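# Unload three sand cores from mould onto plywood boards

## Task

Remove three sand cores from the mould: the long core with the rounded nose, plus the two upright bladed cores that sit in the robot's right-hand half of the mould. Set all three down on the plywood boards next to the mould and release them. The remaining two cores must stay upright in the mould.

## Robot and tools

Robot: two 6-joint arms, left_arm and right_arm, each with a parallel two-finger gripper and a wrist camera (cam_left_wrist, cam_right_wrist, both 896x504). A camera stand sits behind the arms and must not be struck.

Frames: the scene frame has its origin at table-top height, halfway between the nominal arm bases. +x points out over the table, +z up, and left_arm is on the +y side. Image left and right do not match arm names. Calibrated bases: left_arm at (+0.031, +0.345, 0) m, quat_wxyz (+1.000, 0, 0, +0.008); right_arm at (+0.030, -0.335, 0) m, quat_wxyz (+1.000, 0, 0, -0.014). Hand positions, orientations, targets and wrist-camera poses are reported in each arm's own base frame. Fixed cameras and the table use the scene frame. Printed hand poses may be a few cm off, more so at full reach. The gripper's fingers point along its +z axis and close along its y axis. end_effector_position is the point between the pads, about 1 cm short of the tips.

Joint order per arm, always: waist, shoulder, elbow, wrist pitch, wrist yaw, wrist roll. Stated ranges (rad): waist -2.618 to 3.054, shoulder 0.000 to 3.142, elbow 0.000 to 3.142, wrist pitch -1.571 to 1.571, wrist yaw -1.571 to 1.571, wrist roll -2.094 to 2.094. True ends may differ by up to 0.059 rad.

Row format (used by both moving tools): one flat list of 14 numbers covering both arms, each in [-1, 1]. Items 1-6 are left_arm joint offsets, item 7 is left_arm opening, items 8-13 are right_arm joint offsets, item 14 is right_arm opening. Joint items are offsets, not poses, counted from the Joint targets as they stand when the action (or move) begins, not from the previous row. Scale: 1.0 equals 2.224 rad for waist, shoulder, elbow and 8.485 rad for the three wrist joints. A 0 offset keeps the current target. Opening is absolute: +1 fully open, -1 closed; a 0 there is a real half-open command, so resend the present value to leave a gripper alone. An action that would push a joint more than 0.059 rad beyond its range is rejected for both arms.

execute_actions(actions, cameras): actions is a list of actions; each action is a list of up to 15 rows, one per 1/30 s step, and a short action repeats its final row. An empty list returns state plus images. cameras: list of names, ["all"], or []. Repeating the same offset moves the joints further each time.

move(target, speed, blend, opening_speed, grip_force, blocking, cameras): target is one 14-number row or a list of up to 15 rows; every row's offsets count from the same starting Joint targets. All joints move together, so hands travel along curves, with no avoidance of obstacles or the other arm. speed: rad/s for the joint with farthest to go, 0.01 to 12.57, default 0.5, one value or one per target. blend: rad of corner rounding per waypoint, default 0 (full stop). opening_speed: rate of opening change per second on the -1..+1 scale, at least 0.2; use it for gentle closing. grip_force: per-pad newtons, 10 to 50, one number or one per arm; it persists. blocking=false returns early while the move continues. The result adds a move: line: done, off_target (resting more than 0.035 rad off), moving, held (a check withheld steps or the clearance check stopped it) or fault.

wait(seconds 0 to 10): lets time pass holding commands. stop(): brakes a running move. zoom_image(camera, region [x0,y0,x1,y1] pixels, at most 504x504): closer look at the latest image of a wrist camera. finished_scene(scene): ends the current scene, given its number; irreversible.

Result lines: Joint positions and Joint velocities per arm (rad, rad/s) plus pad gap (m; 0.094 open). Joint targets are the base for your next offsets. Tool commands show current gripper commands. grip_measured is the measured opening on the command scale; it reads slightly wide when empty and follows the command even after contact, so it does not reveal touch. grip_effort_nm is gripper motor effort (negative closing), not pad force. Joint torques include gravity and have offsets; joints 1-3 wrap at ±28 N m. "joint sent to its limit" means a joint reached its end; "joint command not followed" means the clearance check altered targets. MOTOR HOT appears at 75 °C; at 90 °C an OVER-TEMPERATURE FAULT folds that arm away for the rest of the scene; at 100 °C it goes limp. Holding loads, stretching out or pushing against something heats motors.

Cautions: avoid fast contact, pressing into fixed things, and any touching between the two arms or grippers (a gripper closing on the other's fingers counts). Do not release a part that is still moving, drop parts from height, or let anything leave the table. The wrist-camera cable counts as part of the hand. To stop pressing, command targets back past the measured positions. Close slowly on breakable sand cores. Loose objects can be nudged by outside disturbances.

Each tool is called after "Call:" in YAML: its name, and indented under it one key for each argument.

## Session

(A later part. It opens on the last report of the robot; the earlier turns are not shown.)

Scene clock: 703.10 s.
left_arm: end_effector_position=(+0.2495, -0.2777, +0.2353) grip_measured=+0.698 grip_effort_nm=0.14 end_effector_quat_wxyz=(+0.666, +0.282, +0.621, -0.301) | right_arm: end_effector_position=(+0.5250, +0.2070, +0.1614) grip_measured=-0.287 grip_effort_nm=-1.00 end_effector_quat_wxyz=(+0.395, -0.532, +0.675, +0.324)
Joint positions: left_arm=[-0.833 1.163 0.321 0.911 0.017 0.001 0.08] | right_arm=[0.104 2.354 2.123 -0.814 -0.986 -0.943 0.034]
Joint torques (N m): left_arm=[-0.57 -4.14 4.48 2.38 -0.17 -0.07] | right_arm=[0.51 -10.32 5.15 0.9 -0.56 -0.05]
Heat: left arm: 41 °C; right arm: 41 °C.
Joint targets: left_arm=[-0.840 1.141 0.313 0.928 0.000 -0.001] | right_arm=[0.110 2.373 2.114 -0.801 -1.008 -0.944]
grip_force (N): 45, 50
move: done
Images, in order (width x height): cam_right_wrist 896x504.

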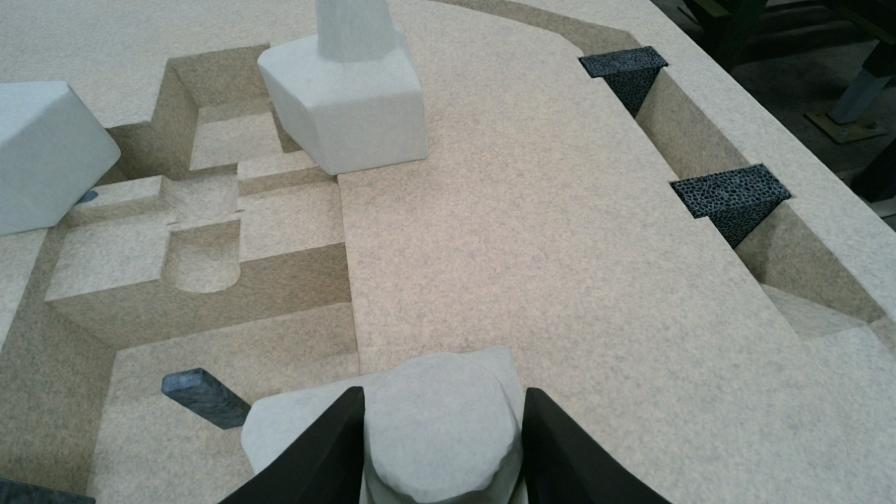

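Call:
move:
  target: [0,0,0,0,0,0,0.7,0,0.009,0.1237,-0.0277,-0.0024,0,-0.6]
  speed: 0.15
  cameras: ["all"]

Scene clock: 747.93 s.
left_arm: end_effector_position=(+0.2495, -0.2777, +0.2353) grip_measured=+0.698 grip_effort_nm=0.15 end_effector_quat_wxyz=(+0.666, +0.282, +0.621, -0.301) | right_arm: end_effector_position=(+0.5216, +0.2049, +0.1959) grip_measured=-0.287 grip_effort_nm=-1.00 end_effector_quat_wxyz=(+0.377, -0.527, +0.689, +0.324)
Joint positions: left_arm=[-0.833 1.163 0.321 0.911 0.017 0.001 0.08] | right_arm=[0.105 2.387 2.345 -1.045 -0.963 -0.943 0.033]
Joint torques (N m): left_arm=[-0.55 -4.1 4.48 2.38 -0.16 -0.1] | right_arm=[0.42 -11.36 9.17 0.8 -0.98 -0.05]
Heat: left arm: 42 °C; right arm: 45 °C.
Joint targets: left_arm=[-0.840 1.141 0.313 0.927 0.000 -0.001] | right_arm=[0.110 2.393 2.390 -1.037 -1.028 -0.944]
grip_force (N): 45, 50
move: off_target (right_arm); right_arm: the wrist yaw is farthest, 0.065 rad from its target

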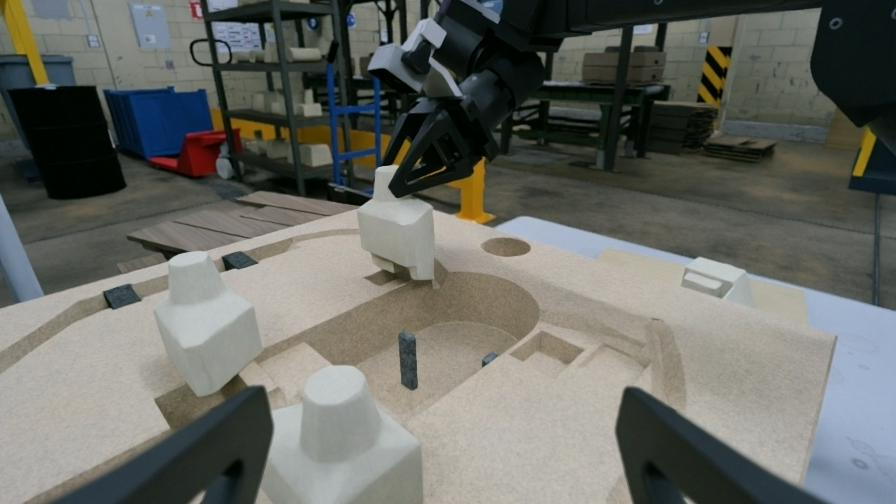

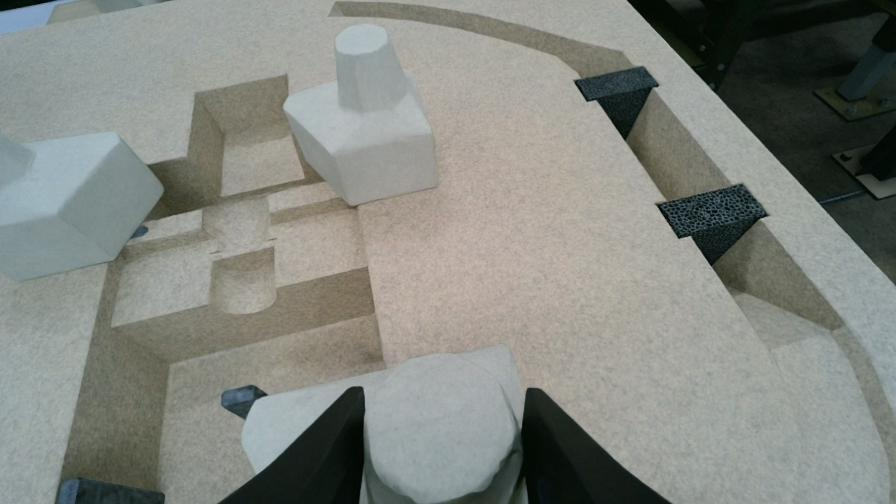

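Call:
move:
  target:
    - [0,0,0,0,0,0,0.7,-0.0719,-0.3116,-0.2199,-0.0429,0.0387,-0.0066,-0.6]
    - [0,0,0,0,0,0,0.7,-0.2293,-0.4015,-0.3278,-0.0606,0.1212,0.0759,-0.6]
    - [0,0,0,0,0,0,0.7,-0.2428,0.0031,0.0544,-0.0618,0.1003,0.2433,-0.6]
  speed: 0.5
  blend: [0.1,0.1,0]
  cameras: ["all"]

Scene clock: 758.60 s.
left_arm: end_effector_position=(+0.2495, -0.2777, +0.2353) grip_measured=+0.698 grip_effort_nm=0.14 end_effector_quat_wxyz=(+0.666, +0.282, +0.621, -0.301) | right_arm: end_effector_position=(+0.4477, -0.1699, +0.1268) grip_measured=-0.287 grip_effort_nm=-1.00 end_effector_quat_wxyz=(+0.018, +0.688, +0.720, +0.088)
Joint positions: left_arm=[-0.833 1.163 0.321 0.911 0.017 0.001 0.08] | right_arm=[-0.423 2.4 2.471 -1.548 -0.154 1.11 0.033]
Joint torques (N m): left_arm=[-0.46 -4.21 4.38 2.37 -0.18 -0.1] | right_arm=[-0.62 -11.37 8.14 0.13 -0.31 0.07]
Heat: left arm: 43 °C; right arm: 45 °C.
Joint targets: left_arm=[-0.840 1.141 0.313 0.927 0.000 -0.001] | right_arm=[-0.430 2.400 2.511 -1.561 -0.177 1.121]
grip_force (N): 45, 50
move: off_target (right_arm); right_arm: the elbow is farthest, 0.040 rad from its target

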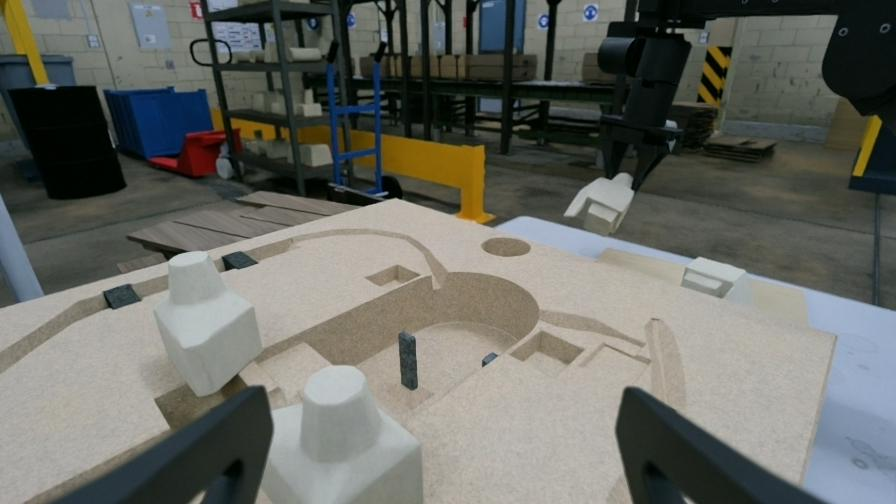

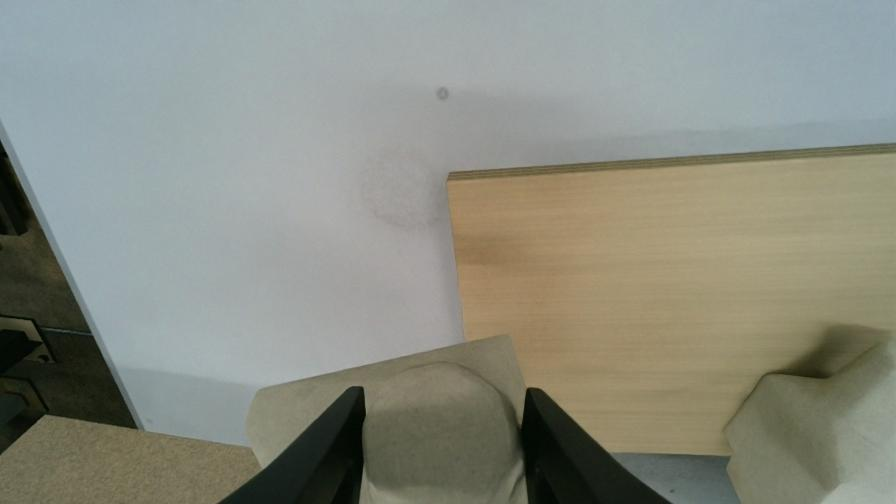

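Call:
move:
  target: [0,0,0,0,0,0,0.7,0.0526,-0.1045,-0.2163,-0.001,0.0303,0.0137,-0.6]
  speed: 0.3
  cameras: ["all"]

Call:
zoom_image:
  camera: "cam_left_wrist"
  region: [540, 100, 800, 330]

Scene clock: 770.33 s.
left_arm: end_effector_position=(+0.2495, -0.2777, +0.2354) grip_measured=+0.698 grip_effort_nm=0.14 end_effector_quat_wxyz=(+0.666, +0.282, +0.621, -0.301) | right_arm: end_effector_position=(+0.3668, -0.1330, +0.0923) grip_measured=-0.287 grip_effort_nm=-1.00 end_effector_quat_wxyz=(-0.062, +0.693, +0.715, -0.070)
Joint positions: left_arm=[-0.833 1.163 0.321 0.912 0.017 0.001 0.08] | right_arm=[-0.317 2.228 2.032 -1.548 0.072 1.228 0.033]
Joint torques (N m): left_arm=[-0.51 -4.16 4.44 2.37 -0.16 -0.08] | right_arm=[0.32 -15.17 4.7 -0.38 0.11 0.05]
Heat: left arm: 43 °C; right arm: 44 °C.
Joint targets: left_arm=[-0.840 1.141 0.313 0.928 0.000 -0.001] | right_arm=[-0.313 2.168 2.029 -1.569 0.080 1.237]
grip_force (N): 45, 50
move: off_target (right_arm); right_arm: the shoulder is farthest, 0.061 rad from its target

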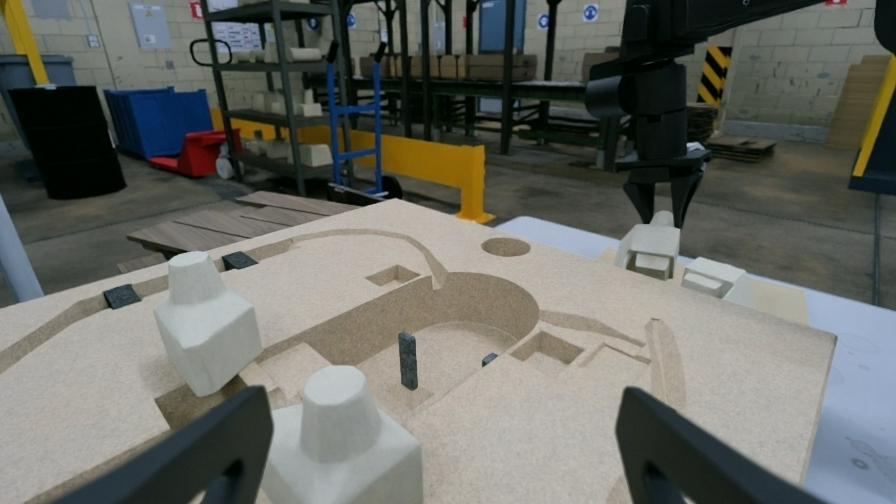

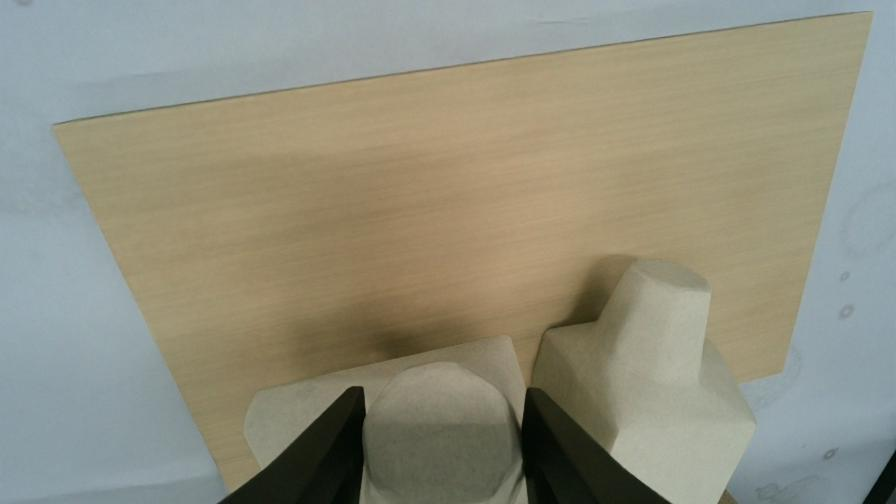

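Scaled by 1.938.

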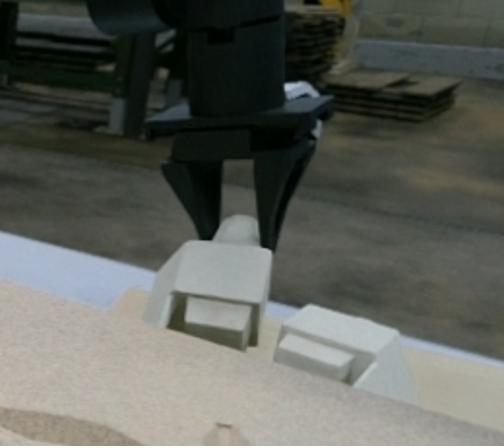

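Call:
move:
  target: [0,0,0,0,0,0,0.7,-0.0263,0.0387,0.0061,0.0005,-0.0147,-0.0069,-0.6]
  speed: 0.12
  cameras: ["cam_right_wrist"]

Scene clock: 778.47 s.
left_arm: end_effector_position=(+0.2495, -0.2777, +0.2354) grip_measured=+0.698 grip_effort_nm=0.14 end_effector_quat_wxyz=(+0.666, +0.282, +0.621, -0.301) | right_arm: end_effector_position=(+0.3660, -0.1327, +0.0838) grip_measured=-0.287 grip_effort_nm=-1.00 end_effector_quat_wxyz=(-0.096, +0.698, +0.710, -0.025)
Joint positions: left_arm=[-0.833 1.163 0.321 0.912 0.017 0.001 0.08] | right_arm=[-0.365 2.25 2.032 -1.548 -0.031 1.186 0.033]
Joint torques (N m): left_arm=[-0.53 -4.1 4.37 2.37 -0.18 -0.1] | right_arm=[-0.51 -9.98 5.68 -0.38 -0.17 -0.12]
Heat: left arm: 43 °C; right arm: 48 °C.
Joint targets: left_arm=[-0.840 1.141 0.313 0.928 0.000 -0.001] | right_arm=[-0.371 2.254 2.043 -1.565 -0.045 1.179]
grip_force (N): 45, 50
move: done
Images, in order (width x height): cam_right_wrist 896x504.

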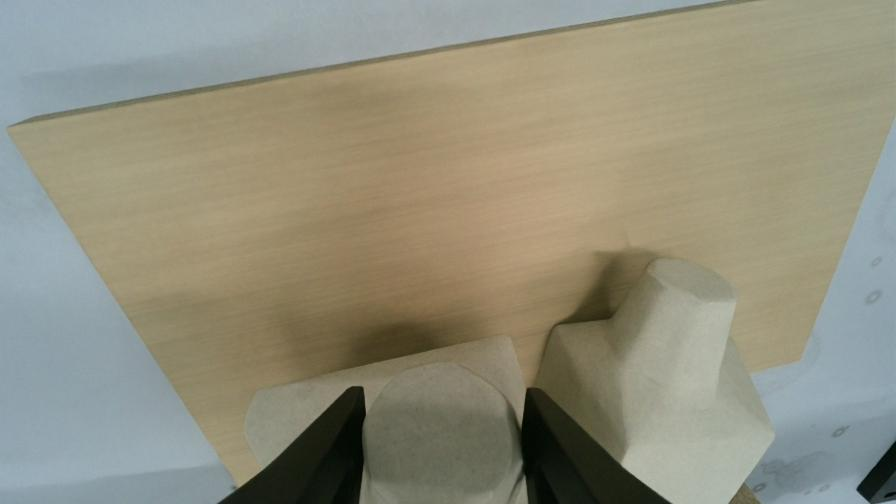

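Call:
move:
  target: [0,0,0,0,0,0,0.7,-0.02,0.03,-0.006,0.0005,-0.0117,-0.0055,-0.6]
  speed: 0.12
  cameras: ["cam_right_wrist"]

Scene clock: 781.70 s.
left_arm: end_effector_position=(+0.2495, -0.2777, +0.2354) grip_measured=+0.698 grip_effort_nm=0.15 end_effector_quat_wxyz=(+0.666, +0.282, +0.621, -0.301) | right_arm: end_effector_position=(+0.3638, -0.1341, +0.0644) grip_measured=-0.287 grip_effort_nm=-1.00 end_effector_quat_wxyz=(-0.139, +0.699, +0.701, +0.013)
Joint positions: left_arm=[-0.833 1.163 0.321 0.912 0.017 0.001 0.08] | right_arm=[-0.414 2.306 2.032 -1.548 -0.125 1.138 0.033]
Joint torques (N m): left_arm=[-0.44 -4.16 4.48 2.38 -0.17 -0.07] | right_arm=[-0.2 -9.44 4.59 -0.42 -0.26 -0.11]
Heat: left arm: 43 °C; right arm: 47 °C.
Joint targets: left_arm=[-0.840 1.141 0.313 0.928 0.000 -0.001] | right_arm=[-0.416 2.321 2.030 -1.561 -0.144 1.132]
grip_force (N): 45, 50
move: done
Images, in order (width x height): cam_right_wrist 896x504.

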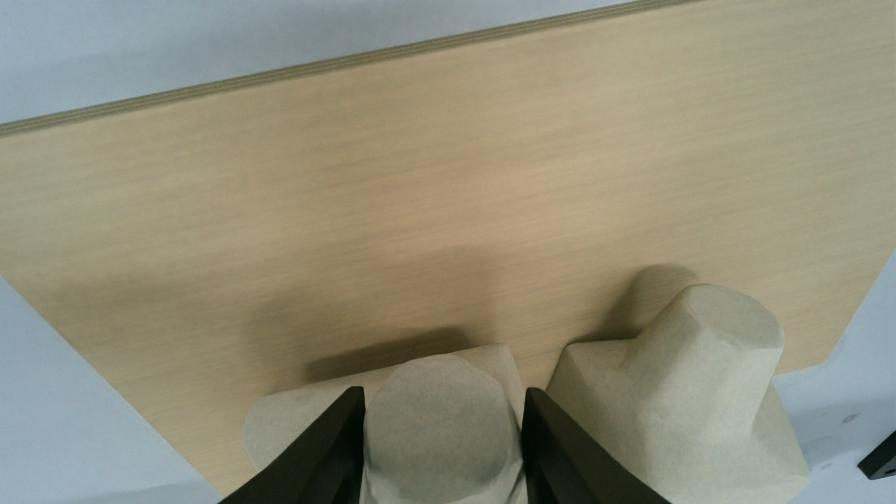

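Call:
move:
  target: [0,0,0,0,0,0,0.7,-0.006,0.012,-0.012,0.003,-0.005,-0.002,-0.6]
  speed: 0.1
  cameras: ["all"]

Call:
zoom_image:
  camera: "cam_left_wrist"
  region: [540, 130, 800, 330]

Scene clock: 786.17 s.
left_arm: end_effector_position=(+0.2495, -0.2777, +0.2354) grip_measured=+0.698 grip_effort_nm=0.14 end_effector_quat_wxyz=(+0.666, +0.282, +0.621, -0.301) | right_arm: end_effector_position=(+0.3602, -0.1310, +0.0555) grip_measured=-0.287 grip_effort_nm=-1.00 end_effector_quat_wxyz=(-0.161, +0.698, +0.698, +0.029)
Joint positions: left_arm=[-0.833 1.163 0.321 0.912 0.017 0.001 0.08] | right_arm=[-0.429 2.325 2.015 -1.547 -0.165 1.118 0.033]
Joint torques (N m): left_arm=[-0.49 -4.16 4.49 2.38 -0.15 -0.11] | right_arm=[-0.09 -8.87 3.81 -0.27 -0.32 -0.07]
Heat: left arm: 43 °C; right arm: 46 °C.
Joint targets: left_arm=[-0.840 1.141 0.313 0.928 0.000 -0.001] | right_arm=[-0.429 2.347 2.003 -1.535 -0.187 1.115]
grip_force (N): 45, 50
move: done

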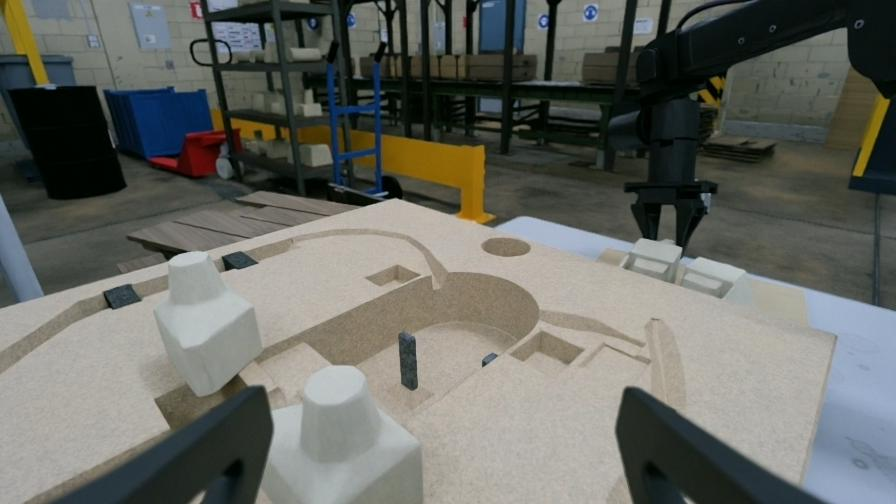

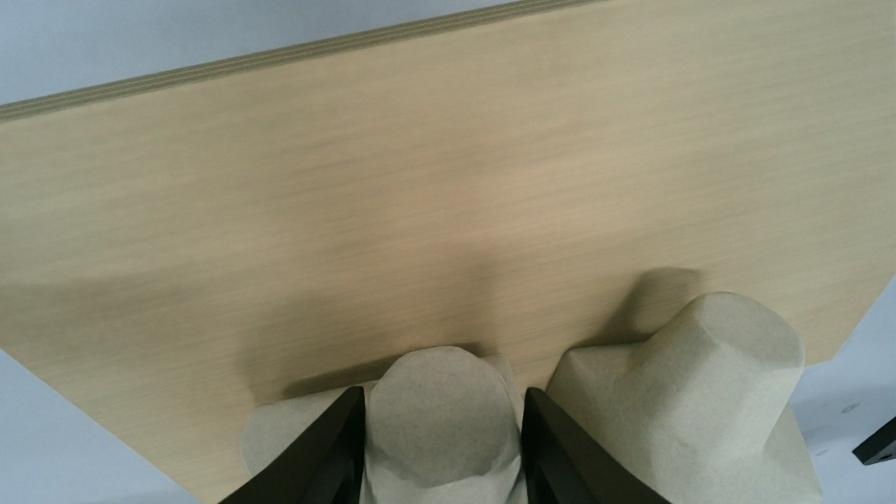

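Scaled by 1.938.

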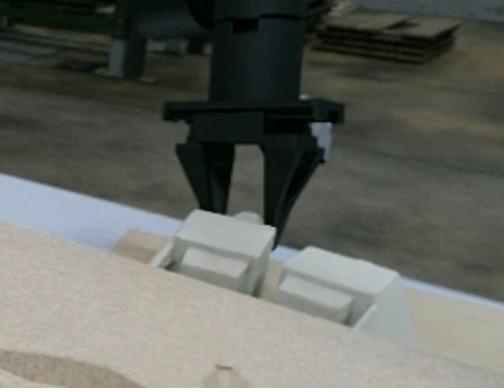

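Call:
move:
  target: [0,0,0,0,0,0,0.7,-0.003,0.008,-0.008,0.002,-0.004,0.002,-0.6]
  speed: 0.1
  cameras: ["cam_right_wrist"]

Scene clock: 789.73 s.
left_arm: end_effector_position=(+0.2495, -0.2777, +0.2354) grip_measured=+0.698 grip_effort_nm=0.14 end_effector_quat_wxyz=(+0.666, +0.282, +0.621, -0.301) | right_arm: end_effector_position=(+0.3576, -0.1260, +0.0480) grip_measured=-0.288 grip_effort_nm=-1.00 end_effector_quat_wxyz=(-0.181, +0.700, +0.689, +0.040)
Joint positions: left_arm=[-0.833 1.163 0.321 0.912 0.017 0.001 0.08] | right_arm=[-0.436 2.34 1.998 -1.546 -0.2 1.118 0.033]
Joint torques (N m): left_arm=[-0.55 -4.11 4.4 2.37 -0.18 -0.1] | right_arm=[-0.01 -8.69 3.7 -0.17 -0.29 0.11]
Heat: left arm: 43 °C; right arm: 46 °C.
Joint targets: left_arm=[-0.840 1.141 0.313 0.928 0.000 -0.001] | right_arm=[-0.436 2.365 1.985 -1.518 -0.221 1.132]
grip_force (N): 45, 50
move: done
Images, in order (width x height): cam_right_wrist 896x504.

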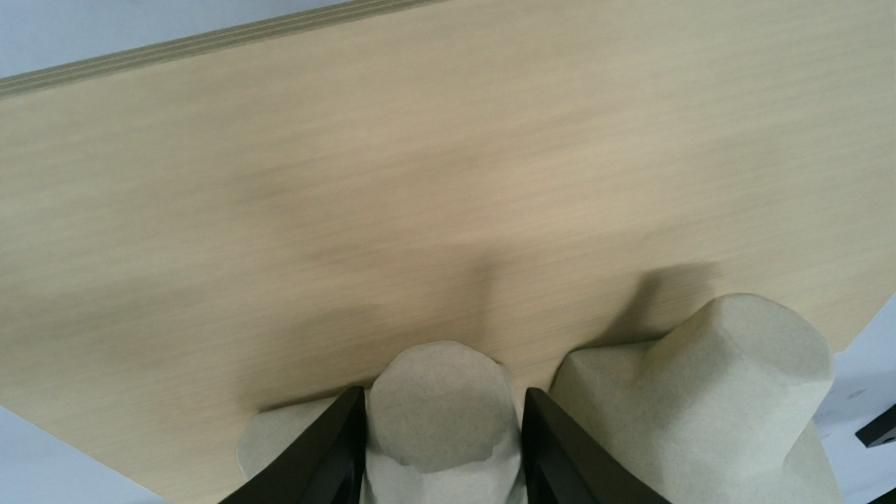

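Flat against the board. Release.

Call:
move:
  target: [0,0,0,0,0,0,0.7,0,0,0,0,0,0,-0.05]
  opening_speed: 0.2
  cameras: ["cam_right_wrist"]

Scene clock: 795.00 s.
left_arm: end_effector_position=(+0.2495, -0.2777, +0.2354) grip_measured=+0.698 grip_effort_nm=0.14 end_effector_quat_wxyz=(+0.666, +0.282, +0.621, -0.301) | right_arm: end_effector_position=(+0.3609, -0.1258, +0.0461) grip_measured=-0.053 grip_effort_nm=0.18 end_effector_quat_wxyz=(-0.178, +0.701, +0.689, +0.046)
Joint positions: left_arm=[-0.833 1.163 0.321 0.912 0.017 0.001 0.08] | right_arm=[-0.436 2.343 1.998 -1.533 -0.209 1.12 0.044]
Joint torques (N m): left_arm=[-0.43 -4.21 4.49 2.38 -0.18 -0.07] | right_arm=[0.01 -8.98 3.71 -0.28 -0.21 0.1]
Heat: left arm: 44 °C; right arm: 45 °C.
Joint targets: left_arm=[-0.840 1.141 0.313 0.928 0.000 -0.001] | right_arm=[-0.436 2.365 1.985 -1.518 -0.221 1.132]
grip_force (N): 45, 50
move: done
Images, in order (width x height): cam_right_wrist 896x504.

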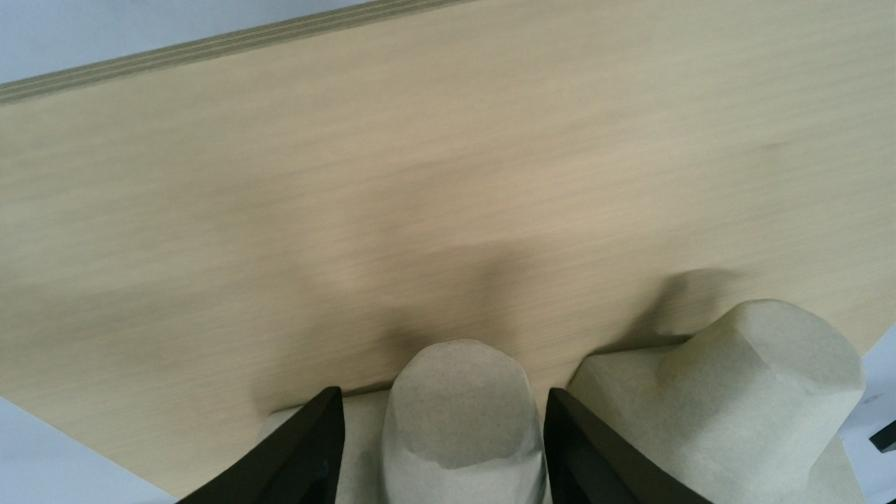

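Call:
move:
  target:
    - [0,0,0,0,0,0,0.7,0,0,0,0,0,0,0.12]
    - [0,0,0,0,0,0,0.7,0.009,-0.0198,0.0202,-0.005,0.009,0.0,0.12]
    - [0,0,0,0,0,0,0.7,0.0553,-0.0886,0.0198,-0.006,0.0355,0.0124,0.12]
    - [0,0,0,0,0,0,0.7,0.0162,-0.3889,-0.1461,-0.0038,0.026,-0.1688,0.8]
  speed: [0.3,0.2,0.3,0.6]
  blend: [0,0.02,0.05,0]
  cameras: ["all"]

Scene clock: 806.30 s.
left_arm: end_effector_position=(+0.2495, -0.2777, +0.2354) grip_measured=+0.698 grip_effort_nm=0.14 end_effector_quat_wxyz=(+0.666, +0.282, +0.621, -0.301) | right_arm: end_effector_position=(+0.2612, -0.1086, +0.2314) grip_measured=+0.797 grip_effort_nm=0.18 end_effector_quat_wxyz=(+0.080, +0.050, +0.995, -0.032)
Joint positions: left_arm=[-0.833 1.163 0.321 0.912 0.017 0.001 0.08] | right_arm=[-0.393 1.521 1.671 -1.549 0.007 -0.293 0.084]
Joint torques (N m): left_arm=[-0.49 -4.14 4.4 2.39 -0.17 -0.07] | right_arm=[-0.59 -6.48 4.18 0.38 -0.07 -0.13]
Heat: left arm: 44 °C; right arm: 44 °C.
Joint targets: left_arm=[-0.840 1.141 0.313 0.928 0.000 -0.001] | right_arm=[-0.400 1.500 1.660 -1.551 0.000 -0.300]
grip_force (N): 45, 50
move: done

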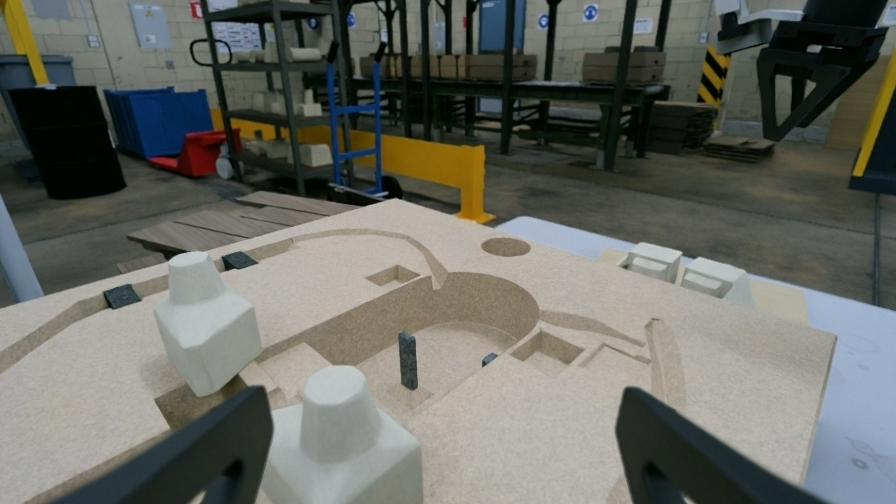

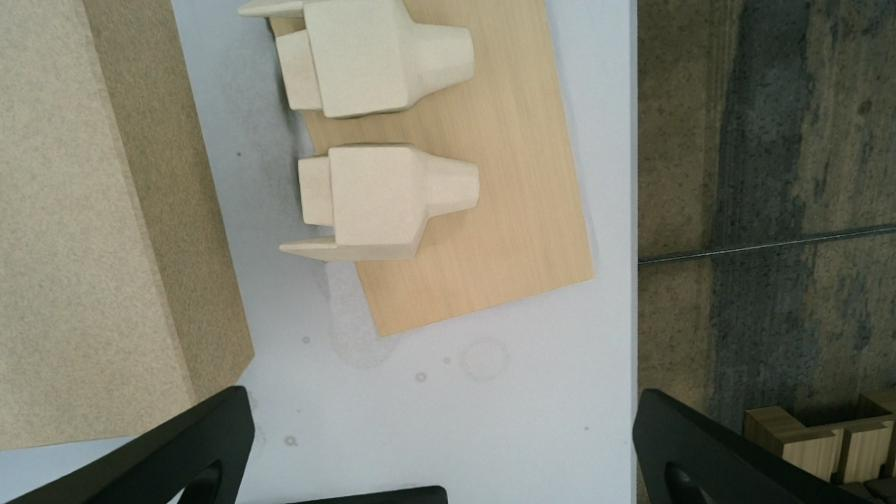

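Call:
finished_scene:
  scene: 1

The scene is finished: the task was done.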